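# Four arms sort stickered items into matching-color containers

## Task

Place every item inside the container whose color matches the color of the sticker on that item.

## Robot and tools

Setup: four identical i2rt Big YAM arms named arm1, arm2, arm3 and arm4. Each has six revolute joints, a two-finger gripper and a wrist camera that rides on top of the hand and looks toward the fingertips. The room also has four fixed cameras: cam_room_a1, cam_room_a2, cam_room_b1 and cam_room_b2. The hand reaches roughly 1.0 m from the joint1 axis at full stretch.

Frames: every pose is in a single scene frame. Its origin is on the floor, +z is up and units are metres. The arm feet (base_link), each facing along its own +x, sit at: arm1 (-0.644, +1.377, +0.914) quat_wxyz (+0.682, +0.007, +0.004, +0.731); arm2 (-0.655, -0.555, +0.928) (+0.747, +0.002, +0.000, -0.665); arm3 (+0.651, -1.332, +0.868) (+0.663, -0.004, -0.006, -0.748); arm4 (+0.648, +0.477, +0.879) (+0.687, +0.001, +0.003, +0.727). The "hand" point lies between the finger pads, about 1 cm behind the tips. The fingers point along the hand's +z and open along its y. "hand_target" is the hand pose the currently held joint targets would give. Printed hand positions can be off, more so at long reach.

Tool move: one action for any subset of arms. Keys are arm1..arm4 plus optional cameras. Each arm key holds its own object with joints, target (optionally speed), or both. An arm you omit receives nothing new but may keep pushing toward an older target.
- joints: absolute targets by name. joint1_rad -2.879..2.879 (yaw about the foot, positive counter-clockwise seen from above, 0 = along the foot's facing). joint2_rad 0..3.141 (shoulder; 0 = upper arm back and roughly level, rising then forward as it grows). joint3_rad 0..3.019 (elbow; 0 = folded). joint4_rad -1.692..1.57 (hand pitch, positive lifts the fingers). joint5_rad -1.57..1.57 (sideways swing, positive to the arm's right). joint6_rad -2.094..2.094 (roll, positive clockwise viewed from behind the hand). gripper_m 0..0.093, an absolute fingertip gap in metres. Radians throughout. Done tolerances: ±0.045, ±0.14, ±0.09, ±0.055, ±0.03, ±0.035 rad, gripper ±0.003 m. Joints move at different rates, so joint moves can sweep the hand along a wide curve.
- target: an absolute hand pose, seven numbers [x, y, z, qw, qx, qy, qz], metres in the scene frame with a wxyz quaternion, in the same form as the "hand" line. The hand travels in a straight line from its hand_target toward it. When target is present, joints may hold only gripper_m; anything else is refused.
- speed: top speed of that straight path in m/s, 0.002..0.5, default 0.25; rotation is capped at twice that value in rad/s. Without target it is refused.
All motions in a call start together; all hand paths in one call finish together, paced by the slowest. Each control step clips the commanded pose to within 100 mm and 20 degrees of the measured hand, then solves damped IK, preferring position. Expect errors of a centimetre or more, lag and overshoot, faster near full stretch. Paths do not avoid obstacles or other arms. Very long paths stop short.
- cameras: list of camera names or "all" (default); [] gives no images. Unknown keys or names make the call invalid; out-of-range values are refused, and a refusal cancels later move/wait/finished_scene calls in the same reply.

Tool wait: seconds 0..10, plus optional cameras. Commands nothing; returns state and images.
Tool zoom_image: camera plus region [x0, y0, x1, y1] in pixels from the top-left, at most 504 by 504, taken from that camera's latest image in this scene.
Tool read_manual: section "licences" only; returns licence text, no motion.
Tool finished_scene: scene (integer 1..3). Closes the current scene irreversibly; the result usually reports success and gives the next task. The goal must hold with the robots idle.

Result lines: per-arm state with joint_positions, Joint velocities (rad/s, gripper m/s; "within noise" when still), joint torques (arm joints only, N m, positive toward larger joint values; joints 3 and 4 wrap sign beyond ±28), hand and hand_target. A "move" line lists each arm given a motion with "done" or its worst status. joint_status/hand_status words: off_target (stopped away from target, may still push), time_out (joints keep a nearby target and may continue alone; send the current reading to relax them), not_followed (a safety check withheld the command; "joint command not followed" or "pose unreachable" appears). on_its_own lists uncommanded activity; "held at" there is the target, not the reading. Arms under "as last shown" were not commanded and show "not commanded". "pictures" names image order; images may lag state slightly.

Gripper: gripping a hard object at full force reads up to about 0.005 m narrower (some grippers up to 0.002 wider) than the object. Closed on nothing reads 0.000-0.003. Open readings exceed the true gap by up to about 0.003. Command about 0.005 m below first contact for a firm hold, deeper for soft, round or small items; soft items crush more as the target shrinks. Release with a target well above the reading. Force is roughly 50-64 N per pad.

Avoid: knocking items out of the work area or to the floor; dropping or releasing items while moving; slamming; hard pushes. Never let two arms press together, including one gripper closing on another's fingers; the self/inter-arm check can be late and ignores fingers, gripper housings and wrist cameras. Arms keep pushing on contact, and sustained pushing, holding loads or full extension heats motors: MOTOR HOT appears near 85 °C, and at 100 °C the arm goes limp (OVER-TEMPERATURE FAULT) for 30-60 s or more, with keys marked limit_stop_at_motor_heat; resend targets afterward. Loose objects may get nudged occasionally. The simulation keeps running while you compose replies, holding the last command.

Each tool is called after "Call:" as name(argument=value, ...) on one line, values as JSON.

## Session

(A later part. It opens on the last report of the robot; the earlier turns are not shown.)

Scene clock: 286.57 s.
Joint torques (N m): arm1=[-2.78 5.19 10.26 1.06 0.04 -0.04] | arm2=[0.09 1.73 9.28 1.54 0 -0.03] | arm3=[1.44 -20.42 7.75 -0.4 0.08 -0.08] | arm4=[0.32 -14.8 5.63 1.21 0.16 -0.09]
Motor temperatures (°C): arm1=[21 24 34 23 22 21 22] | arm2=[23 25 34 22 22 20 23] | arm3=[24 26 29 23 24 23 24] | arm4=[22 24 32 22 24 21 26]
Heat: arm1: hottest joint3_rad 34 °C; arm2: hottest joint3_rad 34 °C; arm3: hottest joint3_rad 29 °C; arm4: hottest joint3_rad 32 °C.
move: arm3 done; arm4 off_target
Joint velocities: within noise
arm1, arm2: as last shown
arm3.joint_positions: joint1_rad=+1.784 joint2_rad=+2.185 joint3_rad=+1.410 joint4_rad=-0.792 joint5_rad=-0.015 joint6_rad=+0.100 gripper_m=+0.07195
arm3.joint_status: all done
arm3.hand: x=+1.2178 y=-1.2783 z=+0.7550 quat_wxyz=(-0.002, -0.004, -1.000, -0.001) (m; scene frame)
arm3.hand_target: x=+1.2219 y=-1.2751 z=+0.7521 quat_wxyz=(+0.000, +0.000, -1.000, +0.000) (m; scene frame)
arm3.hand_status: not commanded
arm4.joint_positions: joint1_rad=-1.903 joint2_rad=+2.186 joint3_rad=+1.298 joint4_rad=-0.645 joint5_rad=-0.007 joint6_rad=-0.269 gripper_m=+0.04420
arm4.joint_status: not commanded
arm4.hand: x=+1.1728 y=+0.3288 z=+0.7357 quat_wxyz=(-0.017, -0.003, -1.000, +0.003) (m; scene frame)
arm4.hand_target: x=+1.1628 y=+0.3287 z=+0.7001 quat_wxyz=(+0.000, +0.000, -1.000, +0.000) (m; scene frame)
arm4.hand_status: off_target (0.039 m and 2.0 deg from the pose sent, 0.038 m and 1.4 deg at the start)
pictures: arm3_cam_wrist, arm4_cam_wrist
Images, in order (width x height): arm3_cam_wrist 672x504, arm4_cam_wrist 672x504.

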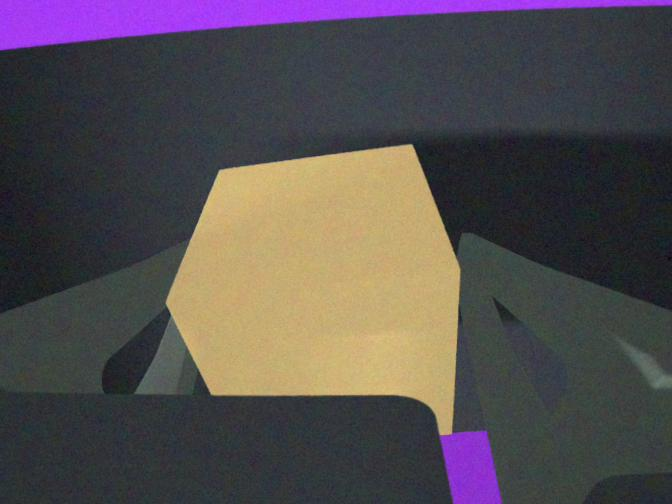

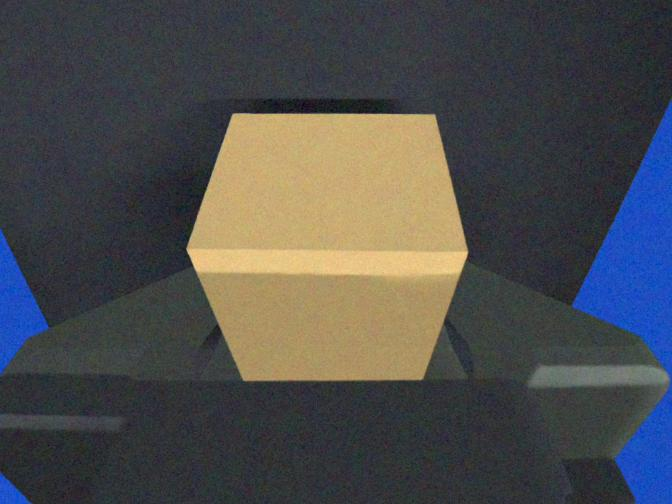

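Call:
move(arm3={"joints":{"gripper_m":0.09}}, arm4={"target":[1.167,0.33,0.73,0,0,1,0],"speed":0.03}, cameras=[])

Call:
move(arm3={"target":[1.21,-1.272,0.95,0,0,1,0],"speed":0.15}, arm4={"joints":{"gripper_m":0.08}}, cameras=[])

Call:
move(arm4={"target":[1.16,0.33,0.95,0,0,1,0],"speed":0.2}, cameras=["arm3_cam_wrist","arm4_cam_wrist","cam_room_a1","cam_room_a2"])

Scene clock: 295.83 s.
Joint torques (N m): arm1=[-2.9 4.84 10.47 1.09 0.01 0.02] | arm2=[0.21 1.73 9.26 1.55 0.01 -0.03] | arm3=[1.2 -20.48 7.71 -0.36 0.08 -0.07] | arm4=[0.62 -19.84 5.65 -0.38 0.18 -0.03]
Motor temperatures (°C): arm1=[21 24 33 23 22 21 22] | arm2=[23 25 34 22 22 20 23] | arm3=[24 26 29 23 24 23 24] | arm4=[22 24 32 22 24 21 26]
Heat: arm1: hottest joint3_rad 33 °C; arm2: hottest joint3_rad 34 °C; arm3: hottest joint3_rad 29 °C; arm4: hottest joint3_rad 32 °C.
move: arm3 done; arm4 done
Joint velocities: within noise
arm1.joint_positions: joint1_rad=-2.876 joint2_rad=+0.497 joint3_rad=+1.189 joint4_rad=-0.790 joint5_rad=-1.185 joint6_rad=-0.550 gripper_m=+0.08997
arm1.joint_status: not commanded
arm1.hand: x=-0.4339 y=+1.2828 z=+1.5116 quat_wxyz=(-0.666, +0.147, -0.710, +0.173) (m; scene frame)
arm1.hand_target: x=-0.4352 y=+1.2821 z=+1.5144 quat_wxyz=(-0.665, +0.145, -0.711, +0.177) (m; scene frame)
arm1.hand_status: not commanded
arm2.joint_positions: joint1_rad=+0.304 joint2_rad=+0.501 joint3_rad=+1.202 joint4_rad=-0.786 joint5_rad=-1.102 joint6_rad=-0.465 gripper_m=+0.08994
arm2.joint_status: not commanded
arm2.hand: x=-0.4491 y=-0.6455 z=+1.5337 quat_wxyz=(-0.678, +0.122, -0.709, +0.149) (m; scene frame)
arm2.hand_target: x=-0.4499 y=-0.6474 z=+1.5308 quat_wxyz=(-0.675, +0.119, -0.712, +0.151) (m; scene frame)
arm2.hand_status: not commanded
arm3.joint_positions: joint1_rad=+1.784 joint2_rad=+2.185 joint3_rad=+1.410 joint4_rad=-0.792 joint5_rad=-0.015 joint6_rad=+0.100 gripper_m=+0.08993
arm3.joint_status: all done
arm3.hand: x=+1.2178 y=-1.2783 z=+0.7550 quat_wxyz=(-0.002, -0.004, -1.000, -0.001) (m; scene frame)
arm3.hand_target: x=+1.2219 y=-1.2751 z=+0.7521 quat_wxyz=(+0.000, +0.000, -1.000, +0.000) (m; scene frame)
arm3.hand_status: not commanded
arm4.joint_positions: joint1_rad=-1.903 joint2_rad=+2.186 joint3_rad=+1.298 joint4_rad=-0.662 joint5_rad=-0.007 joint6_rad=-0.269 gripper_m=+0.04420
arm4.joint_status: not commanded
arm4.hand: x=+1.1692 y=+0.3298 z=+0.7358 quat_wxyz=(-0.009, -0.004, -1.000, +0.001) (m; scene frame)
arm4.hand_target: x=+1.1668 y=+0.3300 z=+0.7300 quat_wxyz=(+0.000, +0.000, -1.000, +0.000) (m; scene frame)
arm4.hand_status: done (0.006 m and 1.1 deg from the pose sent, 0.008 m and 2.0 deg at the start)
pictures: none
No camera images: "cameras" was empty.

Scene clock: 297.83 s.
Joint torques (N m): arm1=[-2.14 4.42 10.22 1.09 0.04 0.02] | arm2=[0.03 1.67 9.26 1.57 0 -0.03] | arm3=[1.44 -20.01 11.07 -0.5 0.07 -0.03] | arm4=[1.03 -19.55 5.71 -0.31 0.16 -0.01]
Motor temperatures (°C): arm1=[21 24 33 23 22 21 22] | arm2=[23 25 34 22 22 20 23] | arm3=[24 26 29 23 24 23 24] | arm4=[22 24 31 22 24 21 26]
Heat: arm1: hottest joint3_rad 33 °C; arm2: hottest joint3_rad 34 °C; arm3: hottest joint3_rad 29 °C; arm4: hottest joint3_rad 31 °C.
move: arm3 off_target; arm4 done
Joint velocities: within noise
arm1, arm2: as last shown
arm3.joint_positions: joint1_rad=+1.784 joint2_rad=+1.894 joint3_rad=+1.478 joint4_rad=-1.188 joint5_rad=-0.015 joint6_rad=+0.100 gripper_m=+0.08993
arm3.joint_status: not commanded
arm3.hand: x=+1.1961 y=-1.2779 z=+0.9356 quat_wxyz=(+0.017, -0.004, -1.000, +0.001) (m; scene frame)
arm3.hand_target: x=+1.2094 y=-1.2721 z=+0.9502 quat_wxyz=(+0.000, +0.000, -1.000, +0.000) (m; scene frame)
arm3.hand_status: off_target (0.021 m and 2.0 deg from the pose sent, 0.195 m and 0.5 deg at the start)
arm4.joint_positions: joint1_rad=-1.903 joint2_rad=+2.186 joint3_rad=+1.298 joint4_rad=-0.663 joint5_rad=-0.007 joint6_rad=-0.269 gripper_m=+0.07992
arm4.joint_status: all done
arm4.hand: x=+1.1688 y=+0.3299 z=+0.7358 quat_wxyz=(-0.008, -0.004, -1.000, +0.001) (m; scene frame)
arm4.hand_target: x=+1.1669 y=+0.3300 z=+0.7300 quat_wxyz=(+0.000, +0.000, -1.000, +0.000) (m; scene frame)
arm4.hand_status: not commanded
pictures: none
No camera images: "cameras" was empty.

Scene clock: 299.63 s.
Joint torques (N m): arm1=[-2.43 4.84 10.5 1.13 0.02 0.02] | arm2=[0.09 1.79 9.29 1.54 0.01 -0.03] | arm3=[1.49 -19.96 11.08 -0.43 0.07 -0.05] | arm4=[0.21 -18.26 9.69 -0.53 0.13 -0.07]
Motor temperatures (°C): arm1=[21 24 33 23 22 21 22] | arm2=[23 25 33 22 22 20 23] | arm3=[24 26 29 23 24 23 24] | arm4=[22 24 31 22 24 21 26]
Heat: arm1: hottest joint3_rad 33 °C; arm2: hottest joint3_rad 33 °C; arm3: hottest joint3_rad 29 °C; arm4: hottest joint3_rad 31 °C.
move: arm4 off_target
Joint velocities: within noise
arm1, arm2, arm3: as last shown
arm4.joint_positions: joint1_rad=-1.903 joint2_rad=+1.830 joint3_rad=+1.363 joint4_rad=-1.123 joint5_rad=-0.007 joint6_rad=-0.269 gripper_m=+0.07992
arm4.joint_status: not commanded
arm4.hand: x=+1.1496 y=+0.3364 z=+0.9386 quat_wxyz=(+0.011, -0.004, -1.000, -0.004) (m; scene frame)
arm4.hand_target: x=+1.1595 y=+0.3301 z=+0.9501 quat_wxyz=(+0.000, +0.000, -1.000, +0.000) (m; scene frame)
arm4.hand_status: off_target (0.017 m and 1.4 deg from the pose sent, 0.214 m and 1.0 deg at the start)
pictures: arm3_cam_wrist, arm4_cam_wrist, cam_room_a1, cam_room_a2
Images, in order (width x height): arm3_cam_wrist 672x504, arm4_cam_wrist 672x504, cam_room_a1 672x504, cam_room_a2 672x504.

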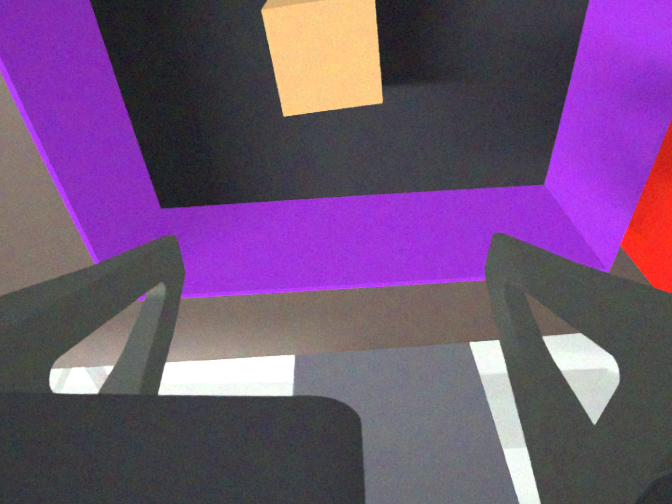

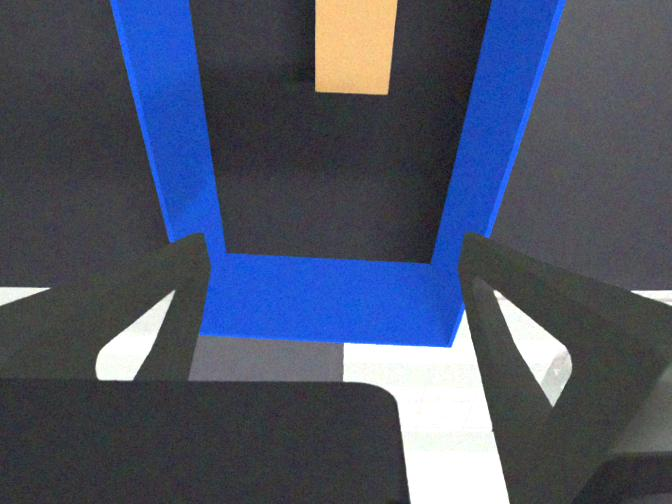

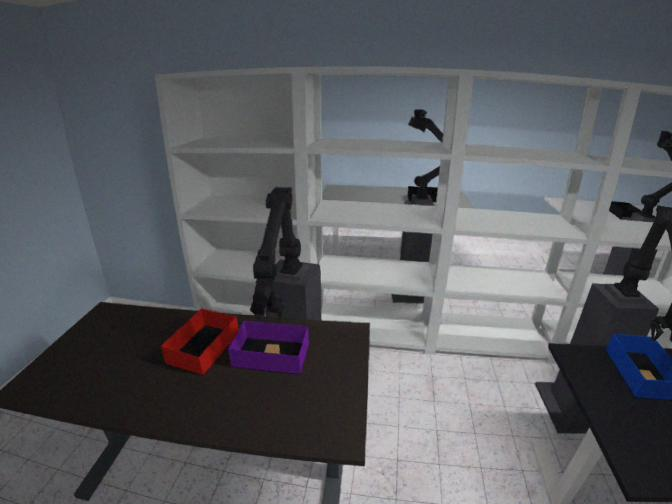

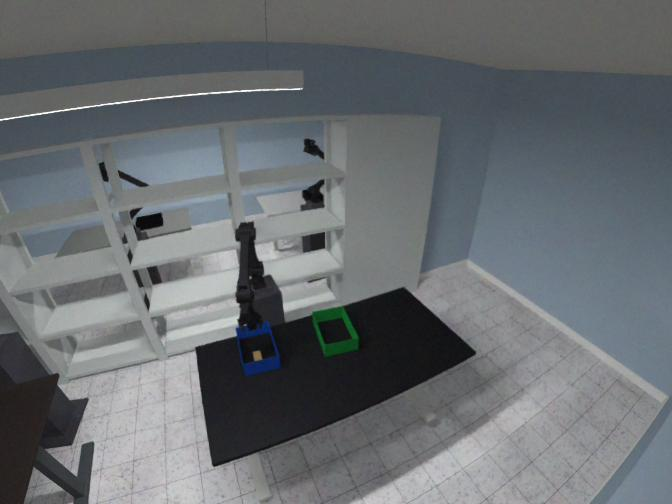

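Both placed.

Call:
finished_scene(scene=2)

The scene is finished: the task was done.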